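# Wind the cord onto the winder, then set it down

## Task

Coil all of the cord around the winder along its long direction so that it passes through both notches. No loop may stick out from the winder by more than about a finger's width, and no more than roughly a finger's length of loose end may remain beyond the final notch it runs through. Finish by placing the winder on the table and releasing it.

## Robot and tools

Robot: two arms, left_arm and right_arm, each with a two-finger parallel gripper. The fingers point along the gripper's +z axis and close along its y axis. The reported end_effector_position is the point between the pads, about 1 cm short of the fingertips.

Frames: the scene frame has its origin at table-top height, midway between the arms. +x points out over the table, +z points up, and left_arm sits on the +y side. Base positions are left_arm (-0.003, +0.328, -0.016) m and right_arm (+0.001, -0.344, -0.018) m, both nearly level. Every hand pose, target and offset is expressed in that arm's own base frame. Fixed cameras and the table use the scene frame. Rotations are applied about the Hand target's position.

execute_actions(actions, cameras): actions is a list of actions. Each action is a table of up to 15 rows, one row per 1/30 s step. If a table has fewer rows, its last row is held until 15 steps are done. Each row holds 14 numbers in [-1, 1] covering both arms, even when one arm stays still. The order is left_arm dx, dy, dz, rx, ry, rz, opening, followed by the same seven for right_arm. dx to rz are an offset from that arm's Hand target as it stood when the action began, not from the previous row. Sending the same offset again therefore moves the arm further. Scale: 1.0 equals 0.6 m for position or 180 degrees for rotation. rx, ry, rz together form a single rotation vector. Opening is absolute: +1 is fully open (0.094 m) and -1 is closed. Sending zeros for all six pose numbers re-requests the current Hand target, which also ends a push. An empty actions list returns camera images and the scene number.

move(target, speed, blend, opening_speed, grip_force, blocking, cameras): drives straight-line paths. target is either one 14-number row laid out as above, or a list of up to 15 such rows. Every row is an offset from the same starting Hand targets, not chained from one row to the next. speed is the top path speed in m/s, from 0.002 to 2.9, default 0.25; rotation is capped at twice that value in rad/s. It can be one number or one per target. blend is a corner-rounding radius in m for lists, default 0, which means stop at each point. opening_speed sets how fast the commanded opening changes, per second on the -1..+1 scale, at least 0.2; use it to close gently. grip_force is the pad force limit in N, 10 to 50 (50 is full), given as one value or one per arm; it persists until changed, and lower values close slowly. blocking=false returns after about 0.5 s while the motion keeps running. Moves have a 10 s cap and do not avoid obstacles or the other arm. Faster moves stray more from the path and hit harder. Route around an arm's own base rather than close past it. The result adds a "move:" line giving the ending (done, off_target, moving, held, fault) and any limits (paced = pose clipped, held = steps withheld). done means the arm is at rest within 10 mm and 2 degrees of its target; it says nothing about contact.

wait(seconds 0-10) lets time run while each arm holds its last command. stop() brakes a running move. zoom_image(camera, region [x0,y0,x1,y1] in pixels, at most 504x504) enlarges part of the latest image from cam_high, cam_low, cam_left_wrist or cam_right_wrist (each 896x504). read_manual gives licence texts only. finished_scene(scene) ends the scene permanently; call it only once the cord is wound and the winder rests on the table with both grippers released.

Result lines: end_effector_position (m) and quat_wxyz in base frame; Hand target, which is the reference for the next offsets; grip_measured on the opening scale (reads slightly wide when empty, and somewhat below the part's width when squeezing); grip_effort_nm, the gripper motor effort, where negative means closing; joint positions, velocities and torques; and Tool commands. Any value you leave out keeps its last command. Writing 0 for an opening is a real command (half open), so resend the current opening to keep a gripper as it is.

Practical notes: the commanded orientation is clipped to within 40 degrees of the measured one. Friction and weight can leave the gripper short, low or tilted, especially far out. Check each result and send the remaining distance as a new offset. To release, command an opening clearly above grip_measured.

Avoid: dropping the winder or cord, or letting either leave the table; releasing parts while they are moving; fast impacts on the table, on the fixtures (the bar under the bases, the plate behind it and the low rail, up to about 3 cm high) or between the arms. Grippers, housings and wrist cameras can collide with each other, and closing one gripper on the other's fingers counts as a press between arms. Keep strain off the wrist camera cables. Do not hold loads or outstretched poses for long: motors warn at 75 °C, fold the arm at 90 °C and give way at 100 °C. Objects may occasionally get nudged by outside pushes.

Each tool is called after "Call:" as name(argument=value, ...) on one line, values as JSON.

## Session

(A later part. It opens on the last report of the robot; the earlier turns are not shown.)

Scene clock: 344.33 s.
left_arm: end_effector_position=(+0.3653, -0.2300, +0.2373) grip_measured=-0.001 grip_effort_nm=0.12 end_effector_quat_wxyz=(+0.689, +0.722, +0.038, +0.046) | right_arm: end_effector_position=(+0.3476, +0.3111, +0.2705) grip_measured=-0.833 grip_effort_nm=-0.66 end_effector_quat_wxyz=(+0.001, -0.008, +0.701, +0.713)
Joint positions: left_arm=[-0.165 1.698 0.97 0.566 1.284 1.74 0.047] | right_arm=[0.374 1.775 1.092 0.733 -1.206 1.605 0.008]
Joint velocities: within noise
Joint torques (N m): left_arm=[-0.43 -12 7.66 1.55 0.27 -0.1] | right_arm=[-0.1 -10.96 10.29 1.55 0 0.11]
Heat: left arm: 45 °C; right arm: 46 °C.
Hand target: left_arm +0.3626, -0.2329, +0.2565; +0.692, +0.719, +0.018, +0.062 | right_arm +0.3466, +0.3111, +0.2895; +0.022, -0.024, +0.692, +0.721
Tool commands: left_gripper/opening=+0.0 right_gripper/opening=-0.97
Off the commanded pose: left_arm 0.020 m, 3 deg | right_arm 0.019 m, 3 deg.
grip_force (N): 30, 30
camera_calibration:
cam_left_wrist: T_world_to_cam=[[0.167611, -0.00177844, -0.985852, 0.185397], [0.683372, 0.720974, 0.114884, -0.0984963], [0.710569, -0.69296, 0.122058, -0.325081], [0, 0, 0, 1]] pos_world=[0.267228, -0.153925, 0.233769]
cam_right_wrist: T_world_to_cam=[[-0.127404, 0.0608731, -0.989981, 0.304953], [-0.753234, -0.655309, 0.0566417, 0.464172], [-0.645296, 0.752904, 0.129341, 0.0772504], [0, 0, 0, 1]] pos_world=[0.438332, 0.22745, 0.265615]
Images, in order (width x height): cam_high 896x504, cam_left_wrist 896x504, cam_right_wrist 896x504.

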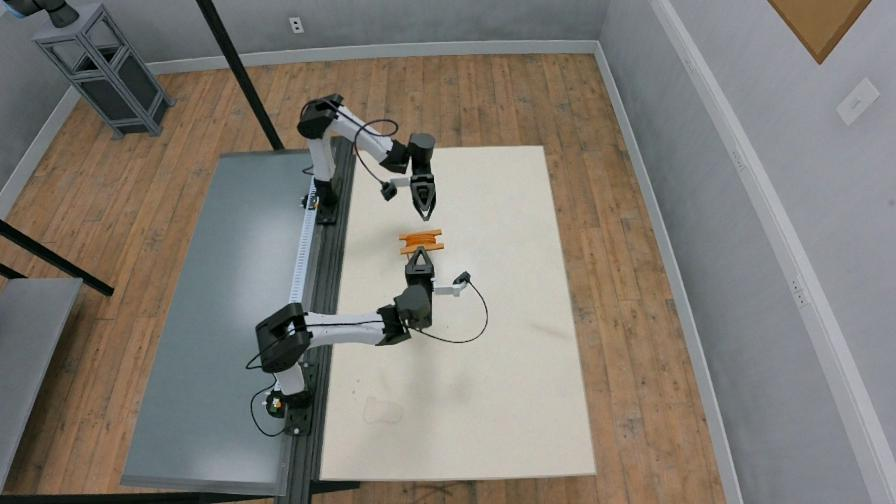

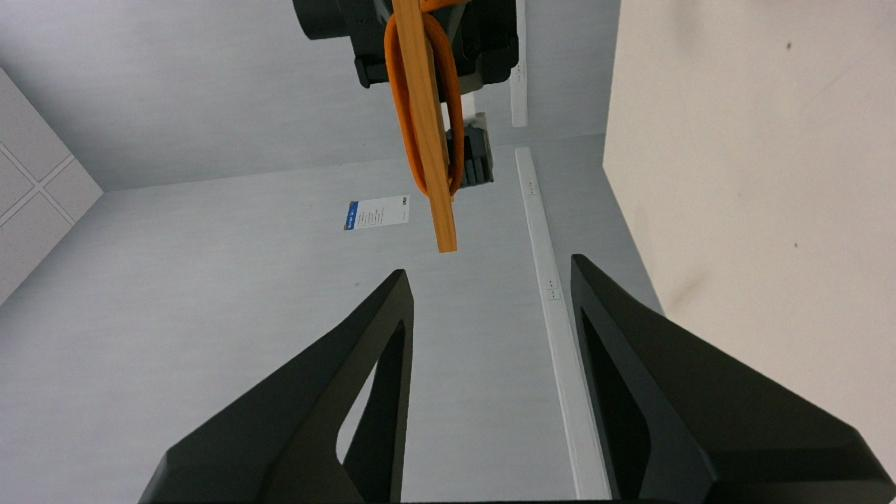

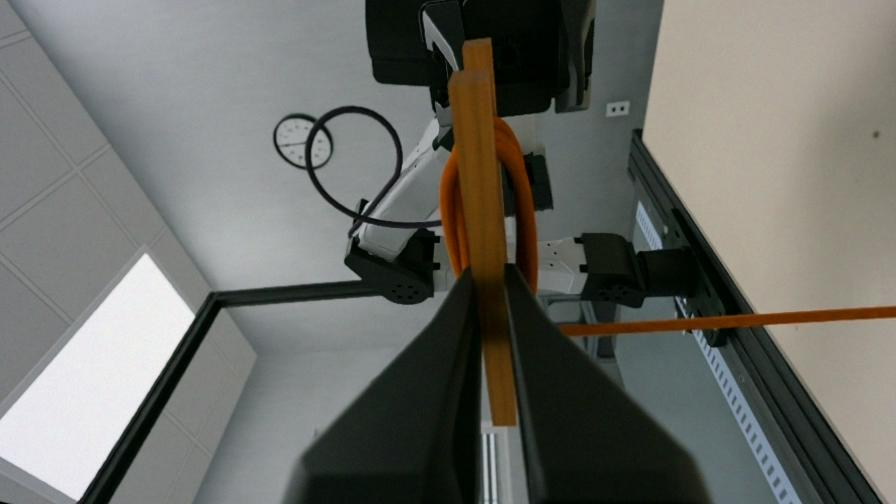

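Call:
move(target=[-0.013, -0.1177, 0.02, 0.0015, -0.0127, -0.0006, 0.0, 0, 0, 0, 0, 0, 0, -0.97], speed=0.2, cameras=["cam_left_wrist", "cam_low"])

Scene clock: 350.67 s.
left_arm: end_effector_position=(+0.3525, -0.3010, +0.2544) grip_measured=-0.001 grip_effort_nm=0.12 end_effector_quat_wxyz=(+0.687, +0.724, +0.015, +0.065) | right_arm: end_effector_position=(+0.3476, +0.3111, +0.2705) grip_measured=-0.833 grip_effort_nm=-0.66 end_effector_quat_wxyz=(+0.001, -0.008, +0.701, +0.713)
Joint positions: left_arm=[-0.368 1.698 1.029 0.566 1.086 1.736 0.047] | right_arm=[0.374 1.775 1.092 0.733 -1.206 1.605 0.008]
Joint torques (N m): left_arm=[-0.01 -9.57 8.8 1.71 0.24 -0.12] | right_arm=[-0.12 -10.97 10.28 1.55 0.01 0.12]
Heat: left arm: 46 °C; right arm: 44 °C.
Hand target: left_arm +0.3548, -0.3036, +0.2685; +0.691, +0.719, +0.004, +0.076 | right_arm +0.3466, +0.3111, +0.2895; +0.022, -0.024, +0.692, +0.721
Off the commanded pose: left_arm 0.015 m, 2 deg | right_arm 0.019 m, 3 deg.
grip_force (N): 30, 30
move: off_target (left_arm, right_arm)
camera_calibration:
cam_left_wrist: T_world_to_cam=[[0.224902, 0.00614191, -0.974362, 0.183517], [0.680439, 0.714773, 0.161564, -0.0532578], [0.69744, -0.69933, 0.156574, -0.373454], [0, 0, 0, 1]] pos_world=[0.255427, -0.224228, 0.24589]
Images, in order (width x height): cam_low 896x504, cam_left_wrist 896x504.

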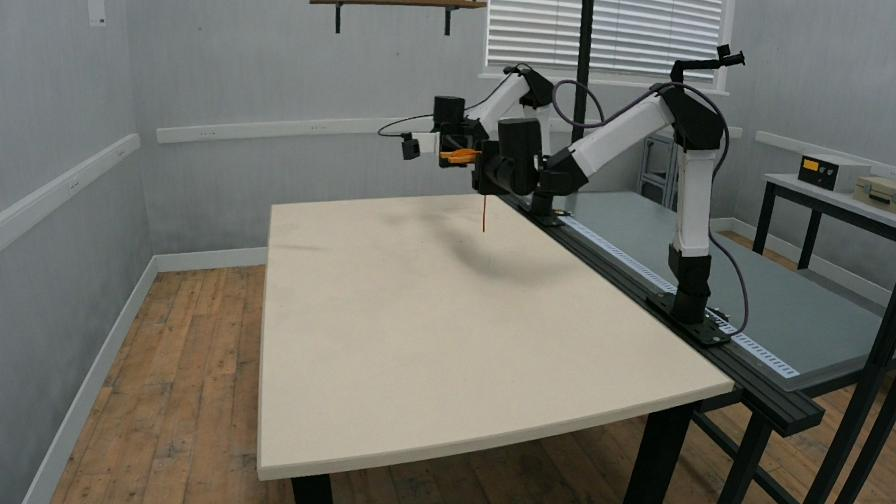

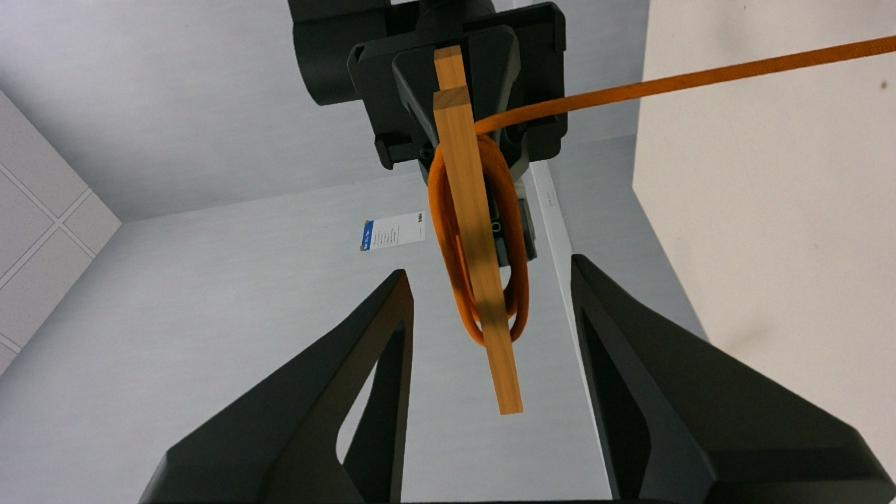

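Call:
zoom_image(camera="cam_low", region=[420, 130, 560, 250])

Call:
zoom_image(camera="cam_left_wrist", region=[400, 30, 560, 430])

Scaled by 3.600 from the camera's 896x504 image, which has a finer 1280x720 frame.

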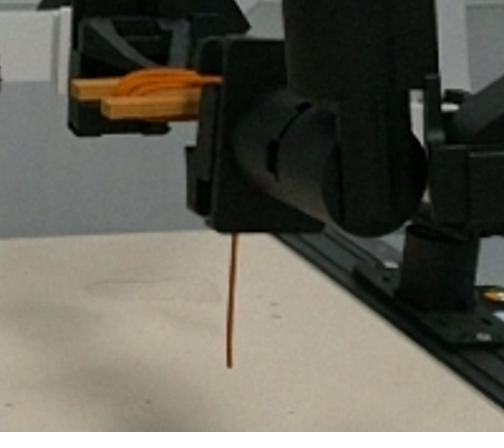

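Scaled by 1.260 from the camera's 896x504 image, which has a finer 1280x720 frame.

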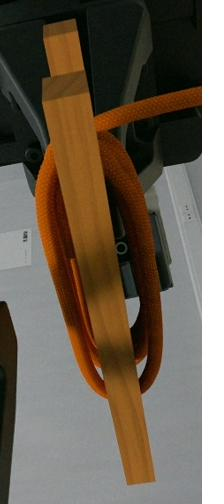

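Call:
move(target=[0, 0, 0.0083, 0, 0, 0, -0.97, 0, 0, 0, 0, 0, 0, -0.97], speed=0.2, opening_speed=1.0, cameras=["cam_left_wrist"])

Scene clock: 355.97 s.
left_arm: end_effector_position=(+0.3537, -0.3014, +0.2554) grip_measured=-0.835 grip_effort_nm=-0.58 end_effector_quat_wxyz=(+0.685, +0.726, +0.019, +0.061) | right_arm: end_effector_position=(+0.3476, +0.3111, +0.2712) grip_measured=-0.833 grip_effort_nm=-0.66 end_effector_quat_wxyz=(+0.002, -0.010, +0.700, +0.714)
Joint positions: left_arm=[-0.368 1.698 1.041 0.542 1.084 1.735 0.008] | right_arm=[0.374 1.775 1.092 0.738 -1.206 1.605 0.008]
Joint torques (N m): left_arm=[0.05 -10.4 8.84 1.73 0.26 -0.11] | right_arm=[-0.12 -10.95 10.29 1.51 0.01 0.12]
Heat: left arm: 45 °C; right arm: 44 °C.
Hand target: left_arm +0.3548, -0.3036, +0.2735; +0.691, +0.719, +0.004, +0.076 | right_arm +0.3466, +0.3111, +0.2895; +0.022, -0.024, +0.692, +0.721
Off the commanded pose: left_arm 0.018 m, 3 deg | right_arm 0.018 m, 3 deg.
grip_force (N): 30, 30
move: off_target (left_arm, right_arm)
camera_calibration:
cam_left_wrist: T_world_to_cam=[[0.213435, 0.0106336, -0.976899, 0.190203], [0.681232, 0.715117, 0.156621, -0.0528667], [0.700263, -0.698924, 0.145387, -0.37273], [0, 0, 0, 1]] pos_world=[0.256427, -0.224726, 0.248279]
Images, in order (width x height): cam_left_wrist 896x504.

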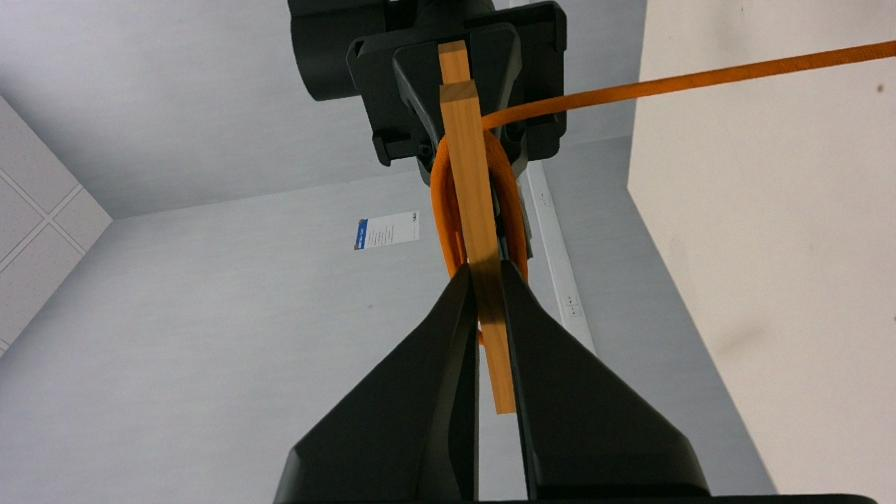

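Call:
move(target=[[0, 0, 0, 0, 0, 0, -0.97, 0, 0, 0, 0, 0, 0, 0.0], [0, 0, 0, 0, 0, 0, -0.97, 0, -0.1167, 0, 0, 0, 0, 0.0], [0, 0, 0, -0.0765, 0.6621, 0.0227, -0.97, 0, -0.1167, 0, 0.0028, -0.666, -0.0274, 0.0], [0, 0, 0, -0.1148, 0.9931, 0.034, -0.97, 0, -0.1167, 0, 0.0503, -0.9967, -0.041, 0.0]], speed=[0.25, 0.2, 0.5, 0.5], blend=[0, 0.02, 0.02, 0], opening_speed=1.5, cameras=["cam_high", "cam_left_wrist", "cam_right_wrist"])

Scene clock: 366.87 s.
left_arm: end_effector_position=(+0.3556, -0.3021, +0.2594) grip_measured=-0.839 grip_effort_nm=-0.62 end_effector_quat_wxyz=(+0.062, -0.019, +0.726, -0.684) | right_arm: end_effector_position=(+0.3493, +0.2455, +0.2709) grip_measured=-0.002 grip_effort_nm=0.08 end_effector_quat_wxyz=(+0.723, -0.690, -0.034, +0.033)
Joint positions: left_arm=[-0.368 1.698 1.062 0.516 1.084 -1.4 0.008] | right_arm=[0.195 1.852 1.044 1.244 -1.461 -1.14 0.047]
Joint torques (N m): left_arm=[0.01 -10.43 7.45 2.19 0.26 -0.01] | right_arm=[-1.35 -11.92 9.87 0.78 0.02 0.11]
Heat: left arm: 45 °C; right arm: 43 °C.
Hand target: left_arm +0.3547, -0.3036, +0.2734; +0.076, -0.004, +0.719, -0.691 | right_arm +0.3467, +0.2410, +0.2894; +0.721, -0.690, -0.055, +0.011
Off the commanded pose: left_arm 0.014 m, 3 deg | right_arm 0.019 m, 4 deg.
grip_force (N): 30, 30
move: off_target (left_arm, right_arm)
camera_calibration:
cam_left_wrist: T_world_to_cam=[[-0.199975, -0.144911, 0.969026, -0.210985], [-0.828136, 0.553558, -0.0881196, 0.497126], [-0.523642, -0.820106, -0.230704, 0.121125], [0, 0, 0, 1]] pos_world=[0.432922, -0.206426, 0.276201]
cam_right_wrist: T_world_to_cam=[[0.134921, 0.0116373, 0.990788, -0.306696], [0.817136, -0.566872, -0.104616, -0.104148], [0.560433, 0.823723, -0.0859922, -0.252563], [0, 0, 0, 1]] pos_world=[0.268028, 0.152572, 0.271257]
Images, in order (width x height): cam_high 896x504, cam_left_wrist 896x504, cam_right_wrist 896x504.

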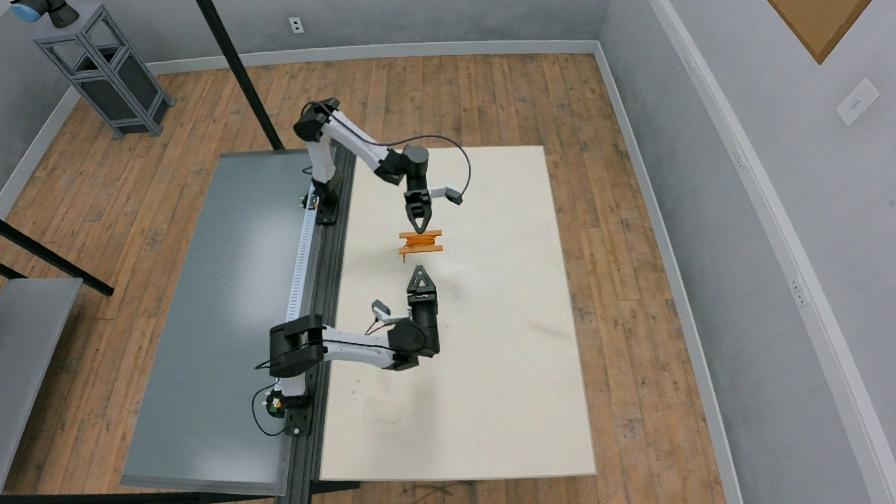

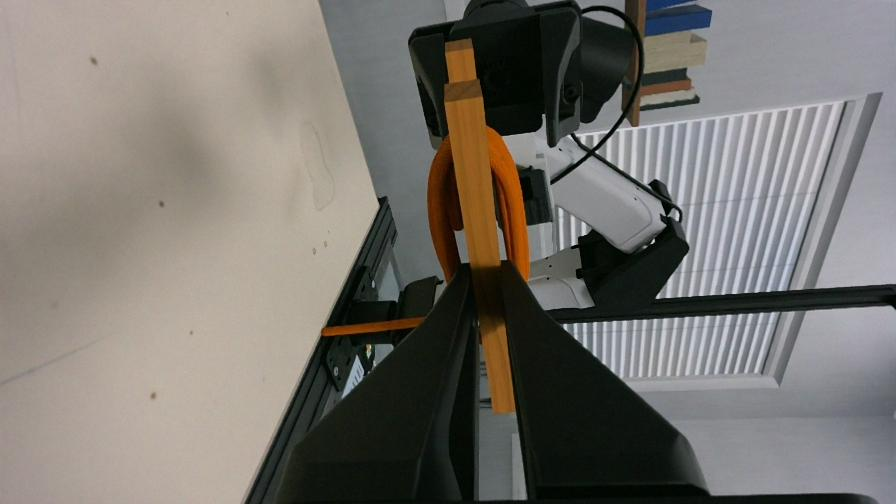

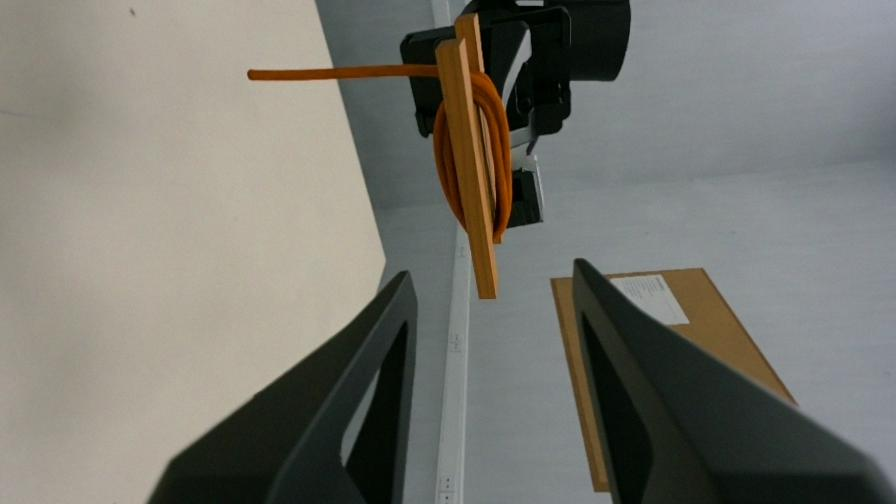

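Call:
zoom_image(camera="cam_high", region=[385, 215, 455, 270])

Call:
zoom_image(camera="cam_right_wrist", region=[240, 0, 560, 310])

Call:
zoom_image(camera="cam_left_wrist", region=[310, 30, 560, 430])

Scaled by 7.200 from the camera's 896x504 image, which has a finer 1280x720 frame.

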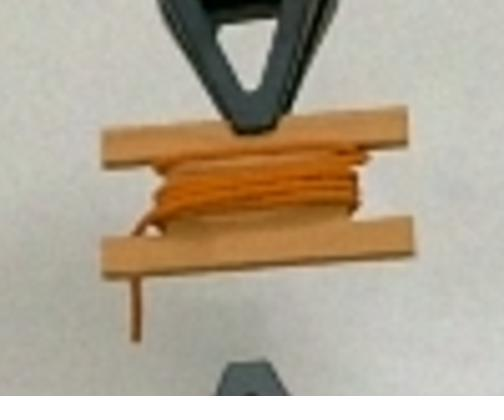

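Scaled by 1.575 from the camera's 896x504 image, which has a finer 1280x720 frame.

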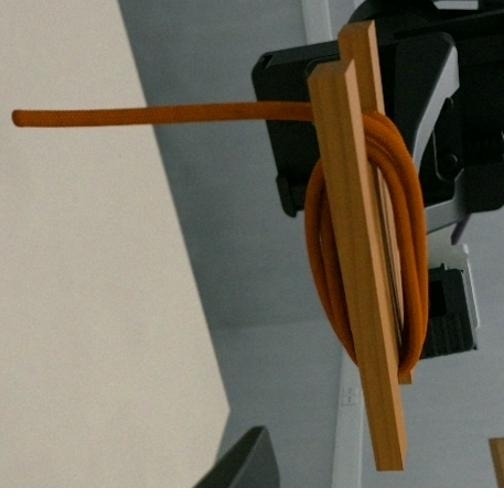

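Scaled by 1.260 from the camera's 896x504 image, which has a finer 1280x720 frame.

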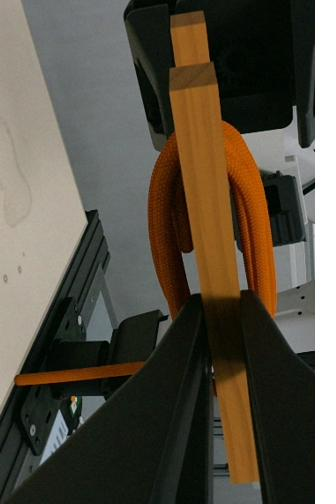

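Call:
move(target=[0, 0, 0, 0, 0, 0, -0.97, 0, 0.1158, -0.003, 0.0006, -0.0067, 0.0136, 0.0], speed=0.2, cameras=["cam_right_wrist"])

Scene clock: 375.20 s.
left_arm: end_effector_position=(+0.3556, -0.3021, +0.2594) grip_measured=-0.839 grip_effort_nm=-0.62 end_effector_quat_wxyz=(+0.062, -0.019, +0.726, -0.684) | right_arm: end_effector_position=(+0.3406, +0.3104, +0.2720) grip_measured=-0.002 grip_effort_nm=0.08 end_effector_quat_wxyz=(+0.718, -0.691, -0.069, +0.039)
Joint positions: left_arm=[-0.368 1.698 1.062 0.516 1.084 -1.4 0.008] | right_arm=[0.361 1.855 1.15 0.87 -1.362 -1.454 0.047]
Joint torques (N m): left_arm=[-0.01 -10.47 7.43 2.19 0.26 -0.01] | right_arm=[-0.75 -9.96 12.31 0.89 0.1 0.08]
Heat: left arm: 46 °C; right arm: 44 °C.
Hand target: left_arm +0.3547, -0.3036, +0.2734; +0.076, -0.004, +0.719, -0.691 | right_arm +0.3467, +0.3105, +0.2876; +0.721, -0.688, -0.078, +0.019
Off the commanded pose: left_arm 0.014 m, 3 deg | right_arm 0.017 m, 3 deg.
grip_force (N): 30, 30
move: off_target (left_arm, right_arm)
camera_calibration:
cam_right_wrist: T_world_to_cam=[[0.0914958, 0.0248997, 0.995494, -0.297882], [0.851678, -0.519986, -0.0652716, -0.0971775], [0.516017, 0.853812, -0.068783, -0.299951], [0, 0, 0, 1]] pos_world=[0.264799, 0.212988, 0.269566]
Images, in order (width x height): cam_right_wrist 896x504.

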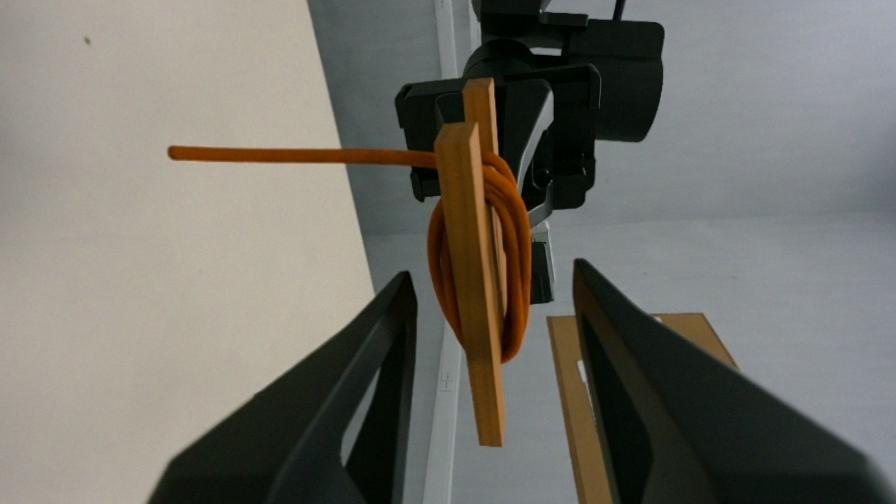

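Call:
move(target=[0, 0, 0, 0, 0, 0, -0.97, 0.01, 0, -0.0117, 0, 0, 0, 0.0], speed=0.2, cameras=["cam_right_wrist"])

Scene clock: 377.30 s.
left_arm: end_effector_position=(+0.3556, -0.3021, +0.2594) grip_measured=-0.839 grip_effort_nm=-0.62 end_effector_quat_wxyz=(+0.062, -0.019, +0.726, -0.684) | right_arm: end_effector_position=(+0.3428, +0.3112, +0.2723) grip_measured=-0.002 grip_effort_nm=0.09 end_effector_quat_wxyz=(+0.718, -0.691, -0.071, +0.038)
Joint positions: left_arm=[-0.368 1.698 1.062 0.516 1.084 -1.4 0.008] | right_arm=[0.361 1.864 1.162 0.87 -1.362 -1.455 0.047]
Joint torques (N m): left_arm=[-0.01 -10.43 7.43 2.2 0.26 -0.03] | right_arm=[-1.25 -7.92 12.29 1.04 0.06 0.09]
Heat: left arm: 46 °C; right arm: 44 °C.
Hand target: left_arm +0.3547, -0.3036, +0.2734; +0.076, -0.004, +0.719, -0.691 | right_arm +0.3527, +0.3105, +0.2805; +0.721, -0.688, -0.078, +0.019
Off the commanded pose: left_arm 0.014 m, 3 deg | right_arm 0.013 m, 2 deg.
grip_force (N): 30, 30
move: off_target (left_arm, right_arm)
camera_calibration:
cam_right_wrist: T_world_to_cam=[[0.0878176, 0.0238356, 0.995851, -0.296996], [0.85187, -0.51999, -0.0626749, -0.0993362], [0.516339, 0.85384, -0.0659691, -0.302708], [0, 0, 0, 1]] pos_world=[0.267003, 0.213889, 0.269569]
Images, in order (width x height): cam_right_wrist 896x504.

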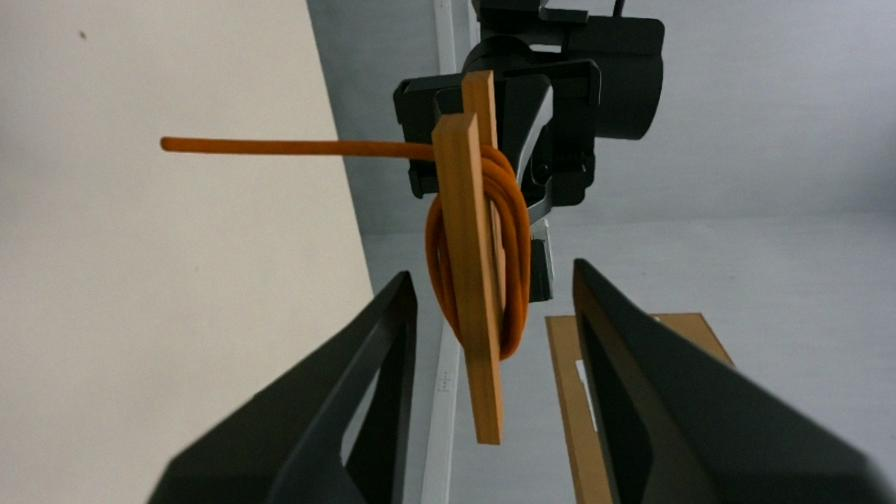

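Call:
move(target=[0, 0, 0, 0, 0, 0, -0.97, 0.004, 0, -0.0133, 0, 0, 0, 0.0], speed=0.2, cameras=["cam_right_wrist"])

Scene clock: 378.43 s.
left_arm: end_effector_position=(+0.3556, -0.3021, +0.2594) grip_measured=-0.839 grip_effort_nm=-0.62 end_effector_quat_wxyz=(+0.062, -0.019, +0.726, -0.684) | right_arm: end_effector_position=(+0.3457, +0.3123, +0.2649) grip_measured=-0.002 grip_effort_nm=0.08 end_effector_quat_wxyz=(+0.717, -0.692, -0.068, +0.040)
Joint positions: left_arm=[-0.368 1.698 1.062 0.516 1.084 -1.4 0.008] | right_arm=[0.361 1.885 1.162 0.881 -1.362 -1.458 0.047]
Joint torques (N m): left_arm=[0.01 -10.47 7.39 2.19 0.27 -0.02] | right_arm=[-1.46 -8.14 11.64 1.15 0.03 0.09]
Heat: left arm: 46 °C; right arm: 44 °C.
Hand target: left_arm +0.3547, -0.3036, +0.2734; +0.076, -0.004, +0.719, -0.691 | right_arm +0.3551, +0.3105, +0.2727; +0.721, -0.688, -0.078, +0.019
Off the commanded pose: left_arm 0.014 m, 3 deg | right_arm 0.012 m, 3 deg.
grip_force (N): 30, 30
move: off_target (left_arm, right_arm)
camera_calibration:
cam_right_wrist: T_world_to_cam=[[0.0940814, 0.0268299, 0.995203, -0.292762], [0.851446, -0.520214, -0.0664668, -0.100492], [0.515935, 0.853614, -0.0717866, -0.303894], [0, 0, 0, 1]] pos_world=[0.269896, 0.214986, 0.262862]
Images, in order (width x height): cam_right_wrist 896x504.

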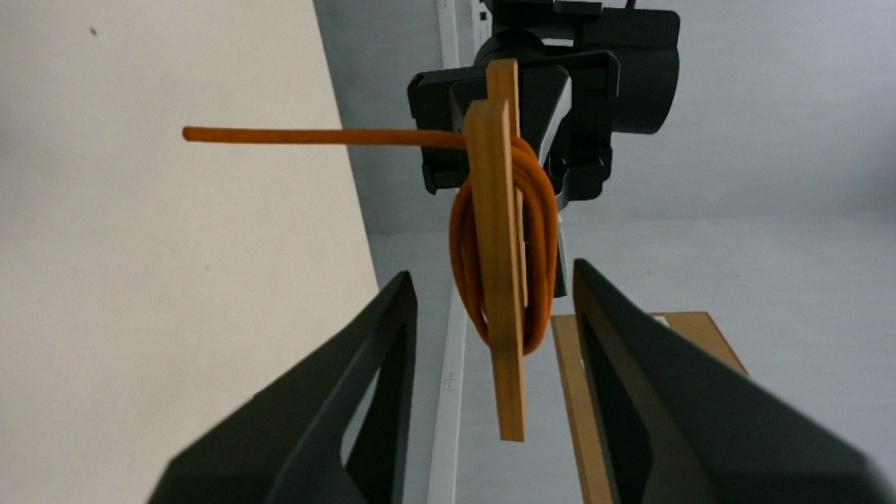

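Call:
move(target=[0, 0, 0, 0, 0, 0, -0.97, 0, 0, 0.0133, 0, 0, 0, -0.97], speed=0.2, opening_speed=1.0, cameras=["cam_right_wrist"])

Scene clock: 381.27 s.
left_arm: end_effector_position=(+0.3559, -0.3021, +0.2599) grip_measured=-0.840 grip_effort_nm=-0.62 end_effector_quat_wxyz=(+0.063, -0.018, +0.726, -0.685) | right_arm: end_effector_position=(+0.3472, +0.3125, +0.2695) grip_measured=-0.823 grip_effort_nm=-0.65 end_effector_quat_wxyz=(+0.719, -0.691, -0.072, +0.035)
Joint positions: left_arm=[-0.368 1.698 1.062 0.519 1.083 -1.4 0.008] | right_arm=[0.36 1.885 1.176 0.88 -1.362 -1.458 0.008]
Joint torques (N m): left_arm=[-0.05 -10.44 7.42 2.16 0.28 -0.01] | right_arm=[-1.39 -9.32 11.93 0.95 0.03 0.15]
Heat: left arm: 46 °C; right arm: 44 °C.
Hand target: left_arm +0.3548, -0.3036, +0.2734; +0.076, -0.004, +0.719, -0.691 | right_arm +0.3551, +0.3105, +0.2807; +0.721, -0.688, -0.078, +0.019
Off the commanded pose: left_arm 0.014 m, 2 deg | right_arm 0.014 m, 2 deg.
grip_force (N): 30, 30
move: off_target (left_arm, right_arm)
camera_calibration:
cam_right_wrist: T_world_to_cam=[[0.0816876, 0.0221022, 0.996413, -0.292046], [0.8518, -0.520615, -0.0582838, -0.103648], [0.51746, 0.853505, -0.0613545, -0.307786], [0, 0, 0, 1]] pos_world=[0.27141, 0.215191, 0.266073]
Images, in order (width x height): cam_right_wrist 896x504.

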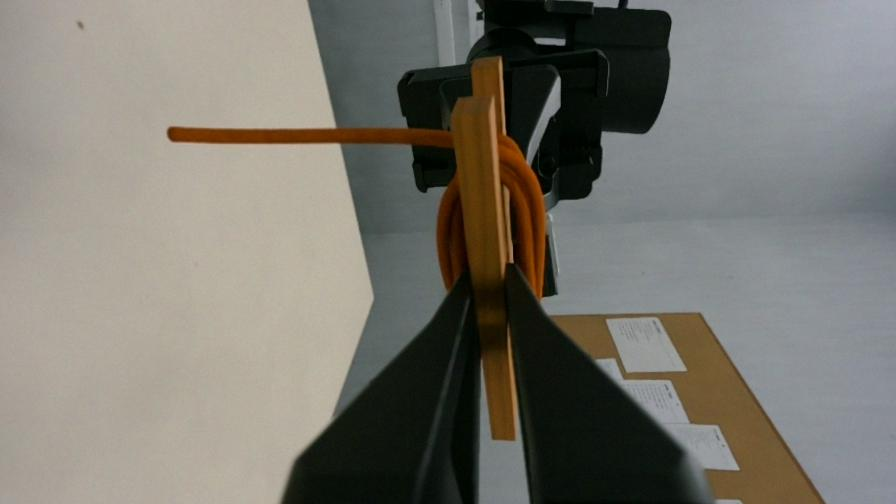

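Call:
move(target=[[0, 0, 0, 0, 0, 0, 0.0, 0, 0, 0, 0, 0, 0, -0.97], [0, 0.1167, 0, 0, 0, 0, 0.0, 0, 0, 0, 0, 0, 0, -0.97], [0, 0.1167, -0.025, 0.24, 0.06, 0.033, 0.0, 0, 0, 0, -0.0925, 0.6597, 0.0275, -0.97], [0, 0.1167, -0.05, 0.4757, 0.1193, 0.0661, 0.0, 0, 0, 0, -0.1387, 0.9895, 0.0412, -0.97]], speed=[0.25, 0.2, 0.5, 0.5], blend=[0, 0.02, 0.02, 0], opening_speed=1.5, cameras=["cam_high", "cam_left_wrist", "cam_right_wrist"])

Scene clock: 394.10 s.
left_arm: end_effector_position=(+0.3519, -0.2294, +0.2446) grip_measured=-0.002 grip_effort_nm=0.13 end_effector_quat_wxyz=(+0.110, -0.135, +0.979, -0.102) | right_arm: end_effector_position=(+0.3524, +0.3144, +0.2821) grip_measured=-0.833 grip_effort_nm=-0.66 end_effector_quat_wxyz=(-0.026, -0.082, +0.689, +0.720)
Joint positions: left_arm=[-0.573 1.995 2.284 -1.558 0.01 -0.85 0.047] | right_arm=[0.36 1.885 1.228 0.836 -1.362 1.663 0.008]
Joint torques (N m): left_arm=[-0.38 -8.43 7.36 0.98 0.03 -0.11] | right_arm=[-1.31 -9.66 7.34 1.4 0.04 0.12]
Heat: left arm: 46 °C; right arm: 45 °C.
Hand target: left_arm +0.3547, -0.2336, +0.2434; +0.000, -0.136, +0.991, +0.000 | right_arm +0.3550, +0.3105, +0.2808; -0.019, -0.078, +0.688, +0.721
Off the commanded pose: left_arm 0.005 m, 17 deg | right_arm 0.005 m, 1 deg.
joint sent to its limit (left arm) — joint 4 (wrist pitch), lower limit. The joint targets are off in orientation, not in position.
grip_force (N): 30, 30
move: off_target (left_arm)
camera_calibration:
cam_left_wrist: T_world_to_cam=[[0.112668, -0.984545, 0.134082, -0.285286], [-0.892606, -0.0410038, 0.448968, 0.207448], [-0.436531, -0.170267, -0.883431, 0.45334], [0, 0, 0, 1]] pos_world=[0.415209, -0.195182, 0.345608]
cam_right_wrist: T_world_to_cam=[[-0.0681631, 0.0718758, -0.995082, 0.293878], [-0.654428, -0.756061, -0.00978272, 0.484885], [-0.753046, 0.650542, 0.098573, 0.155032], [0, 0, 0, 1]] pos_world=[0.4541, 0.244625, 0.281895]
Images, in order (width x height): cam_high 896x504, cam_left_wrist 896x504, cam_right_wrist 896x504.

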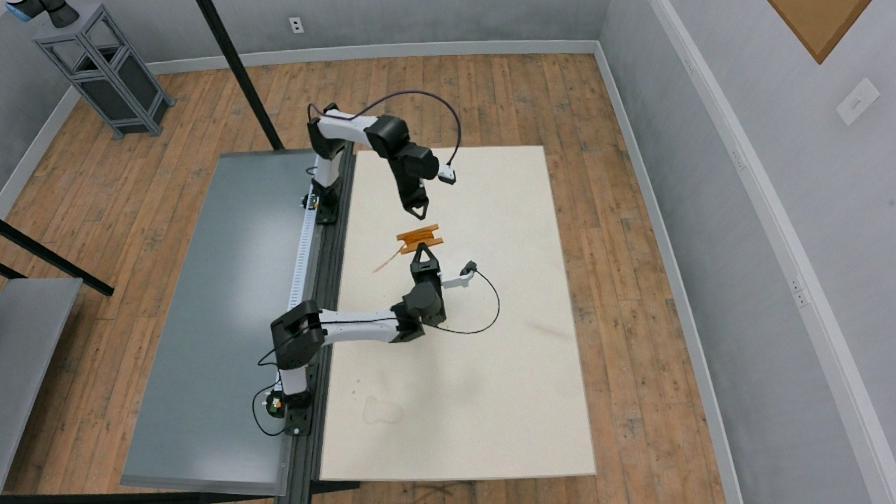

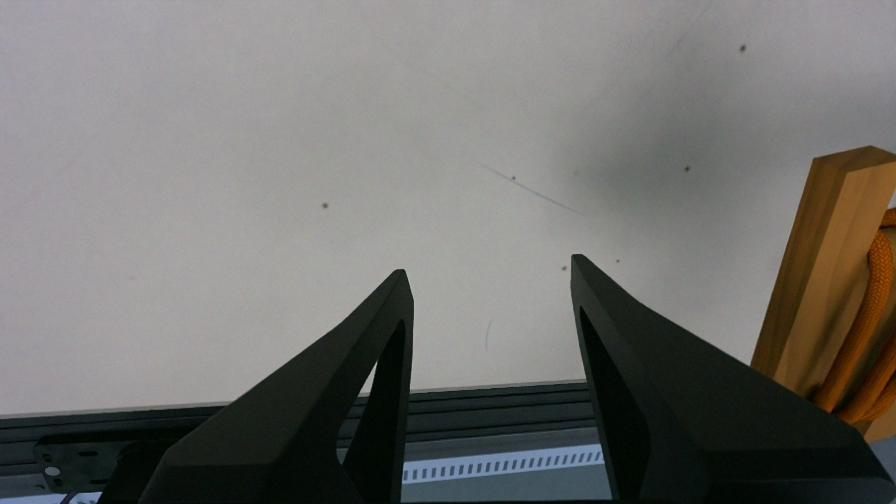

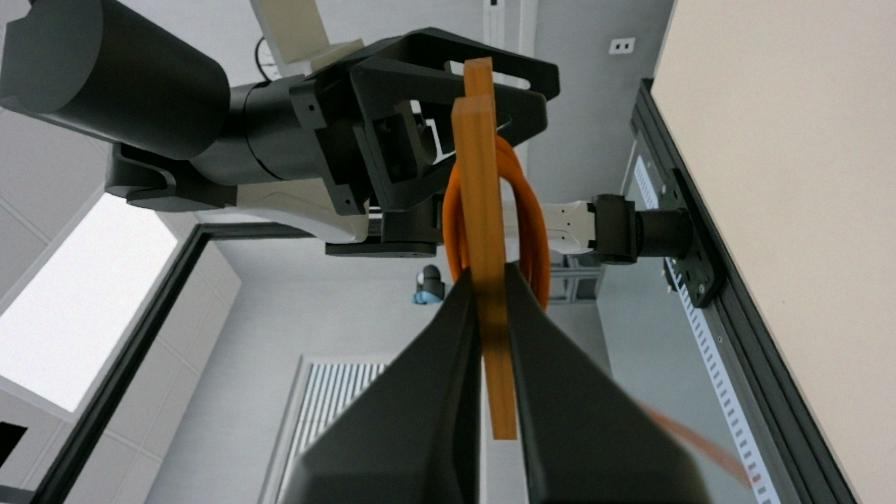

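Call:
zoom_image(camera="cam_high", region=[365, 210, 455, 280])

Call:
zoom_image(camera="cam_right_wrist", region=[430, 40, 770, 500])

Scaled by 5.600 from the camera's 896x504 image, which has a finer 1280x720 frame.

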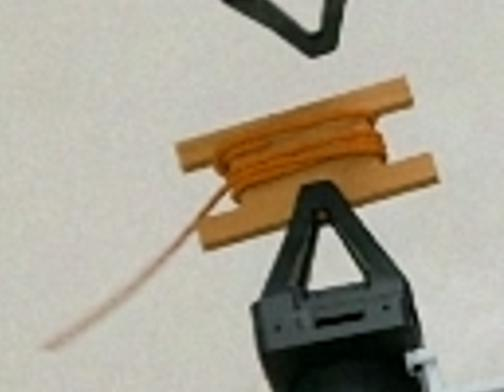

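Scaled by 1.096 from the camera's 896x504 image, which has a finer 1280x720 frame.

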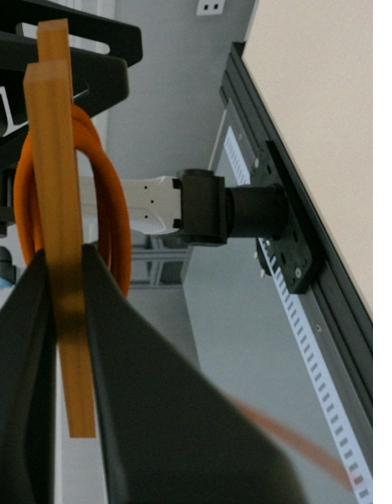

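Call:
execute_actions(actions=[], cameras=["cam_high", "cam_low", "cam_right_wrist"])

Call:
zoom_image(camera="cam_high", region=[375, 215, 455, 275])

Call:
zoom_image(camera="cam_low", region=[410, 100, 550, 240])

Scene clock: 394.83 s.
left_arm: end_effector_position=(+0.3519, -0.2294, +0.2446) grip_measured=-0.002 grip_effort_nm=0.13 end_effector_quat_wxyz=(+0.110, -0.135, +0.979, -0.102) | right_arm: end_effector_position=(+0.3523, +0.3144, +0.2822) grip_measured=-0.833 grip_effort_nm=-0.66 end_effector_quat_wxyz=(-0.026, -0.082, +0.689, +0.720)
Joint positions: left_arm=[-0.573 1.995 2.284 -1.558 0.01 -0.85 0.047] | right_arm=[0.36 1.885 1.228 0.837 -1.362 1.664 0.008]
Joint velocities: within noise
Joint torques (N m): left_arm=[-0.39 -8.42 7.35 0.98 0.04 -0.11] | right_arm=[-1.32 -9.66 7.34 1.4 0.05 0.12]
Heat: left arm: 46 °C; right arm: 45 °C.
Hand target: left_arm +0.3547, -0.2336, +0.2434; +0.000, -0.136, +0.991, +0.000 | right_arm +0.3550, +0.3105, +0.2807; -0.019, -0.078, +0.688, +0.721
Tool commands: left_gripper/opening=+0.0 right_gripper/opening=-0.97
Off the commanded pose: left_arm 0.005 m, 17 deg | right_arm 0.005 m, 1 deg.
grip_force (N): 30, 30
camera_calibration:
cam_right_wrist: T_world_to_cam=[[-0.0686624, 0.0719041, -0.995045, 0.294088], [-0.654407, -0.756083, -0.00947926, 0.484796], [-0.753018, 0.650514, 0.098969, 0.154915], [0, 0, 0, 1]] pos_world=[0.454101, 0.244625, 0.281895]
Images, in order (width x height): cam_high 896x504, cam_low 896x504, cam_right_wrist 896x504.

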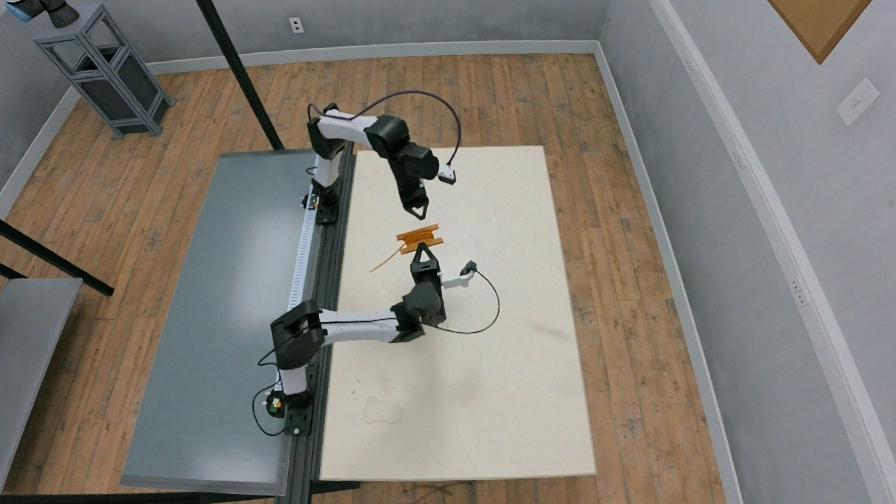

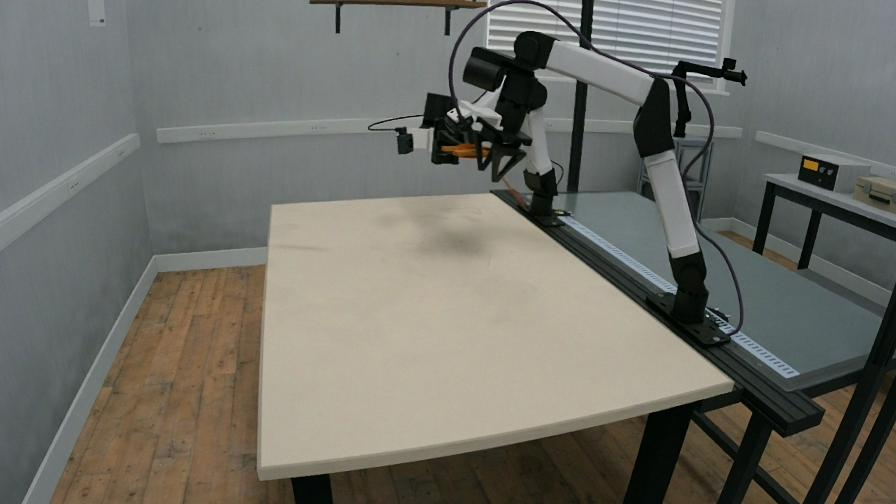

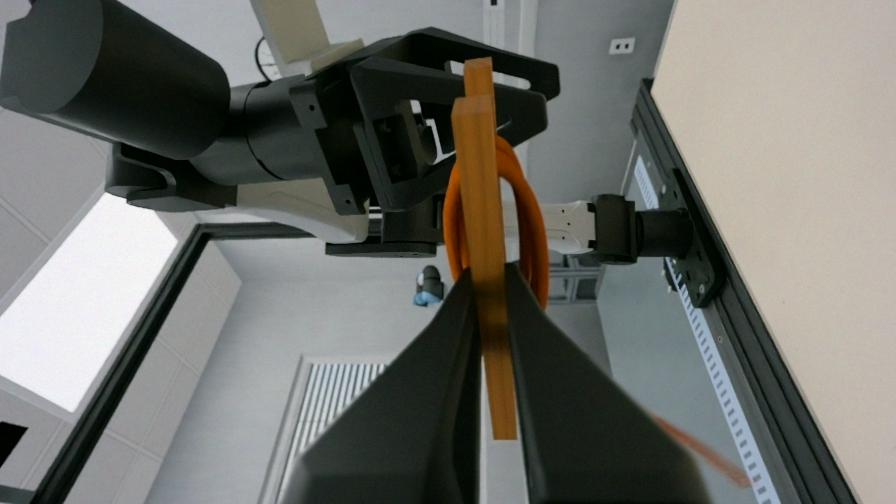

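Scaled by 6.300 from the camera's 896x504 image, which has a finer 1280x720 frame.

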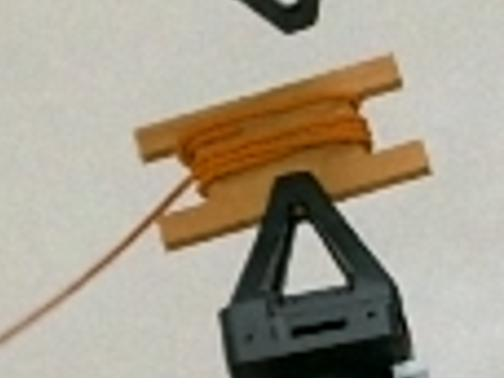

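Scaled by 3.600 from the camera's 896x504 image, which has a finer 1280x720 frame.

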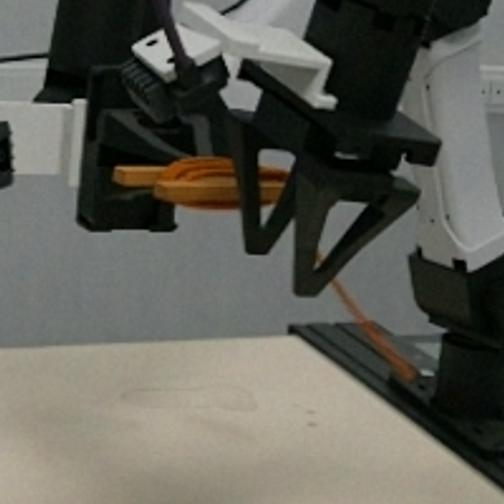

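Call:
zoom_image(camera="cam_high", region=[345, 235, 415, 290])

Call:
zoom_image(camera="cam_low", region=[485, 160, 555, 215])

Call:
zoom_image(camera="cam_right_wrist", region=[600, 380, 800, 504])

Scaled by 7.200 from the camera's 896x504 image, which has a finer 1280x720 frame.

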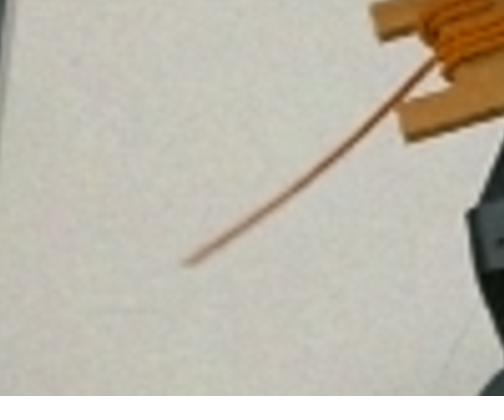

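Scaled by 7.200 from the camera's 896x504 image, which has a finer 1280x720 frame.

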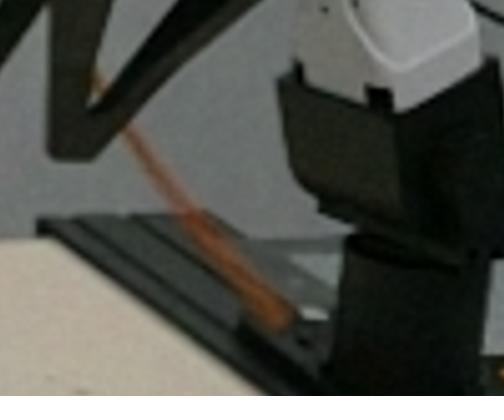

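Scaled by 2.520 from the camera's 896x504 image, which has a finer 1280x720 frame.

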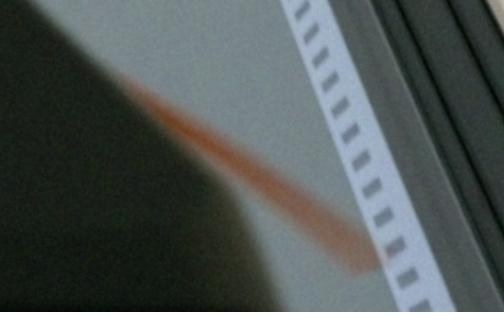

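Call:
execute_actions(actions=[], cameras=["cam_high", "cam_right_wrist"])

Call:
zoom_image(camera="cam_high", region=[360, 215, 455, 290])

Call:
zoom_image(camera="cam_right_wrist", region=[430, 40, 600, 310])

Scene clock: 400.80 s.
left_arm: end_effector_position=(+0.3519, -0.2294, +0.2446) grip_measured=-0.002 grip_effort_nm=0.13 end_effector_quat_wxyz=(+0.110, -0.135, +0.979, -0.102) | right_arm: end_effector_position=(+0.3523, +0.3144, +0.2822) grip_measured=-0.833 grip_effort_nm=-0.66 end_effector_quat_wxyz=(-0.026, -0.082, +0.689, +0.720)
Joint positions: left_arm=[-0.573 1.995 2.284 -1.558 0.01 -0.85 0.047] | right_arm=[0.36 1.885 1.228 0.837 -1.362 1.664 0.008]
Joint velocities: within noise
Joint torques (N m): left_arm=[-0.39 -8.46 7.39 0.98 0.04 -0.12] | right_arm=[-1.32 -9.66 7.34 1.4 0.05 0.11]
Heat: left arm: 46 °C; right arm: 45 °C.
Hand target: left_arm +0.3547, -0.2336, +0.2434; +0.000, -0.136, +0.991, +0.000 | right_arm +0.3550, +0.3105, +0.2807; -0.019, -0.078, +0.688, +0.721
Tool commands: left_gripper/opening=+0.0 right_gripper/opening=-0.97
Off the commanded pose: left_arm 0.005 m, 17 deg | right_arm 0.005 m, 1 deg.
grip_force (N): 30, 30
camera_calibration:
cam_right_wrist: T_world_to_cam=[[-0.0686624, 0.0719041, -0.995045, 0.294088], [-0.654407, -0.756083, -0.00947926, 0.484796], [-0.753018, 0.650514, 0.098969, 0.154915], [0, 0, 0, 1]] pos_world=[0.454101, 0.244625, 0.281895]
Images, in order (width x height): cam_high 896x504, cam_right_wrist 896x504.

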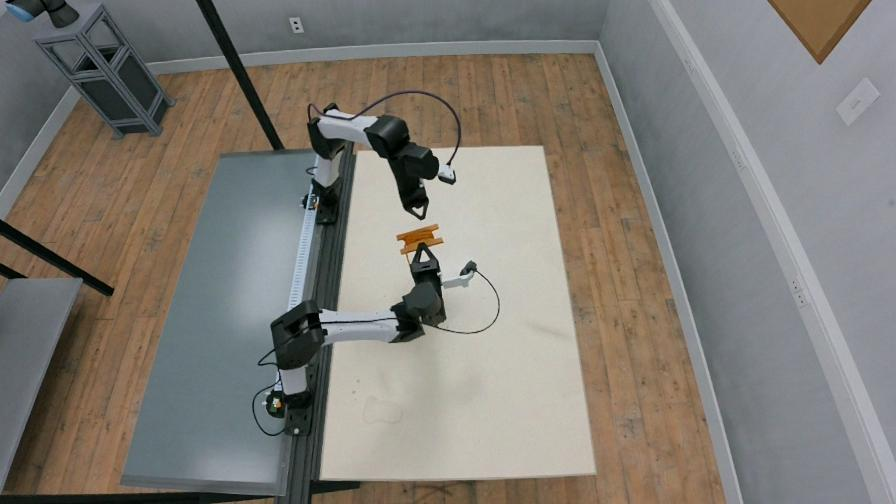

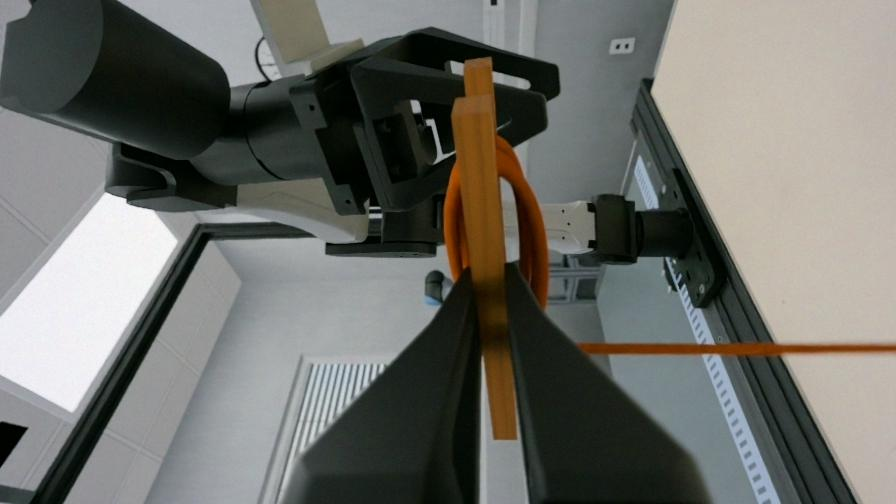

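Scaled by 5.305 from the camera's 896x504 image, which has a finer 1280x720 frame.

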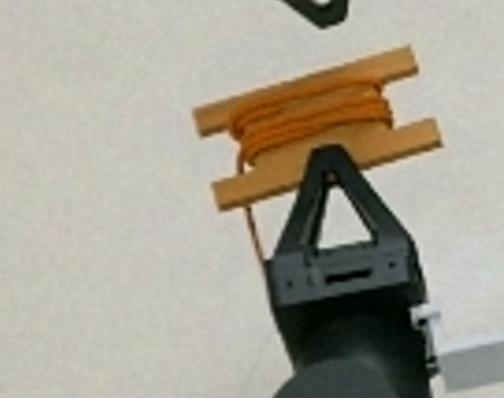

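Scaled by 1.867 from the camera's 896x504 image, which has a finer 1280x720 frame.

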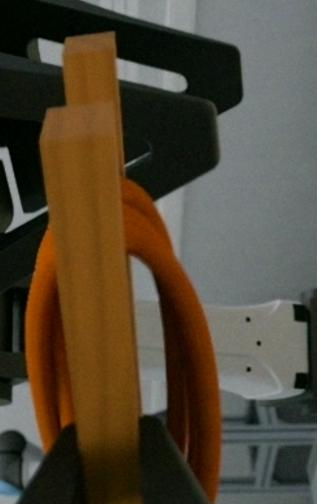

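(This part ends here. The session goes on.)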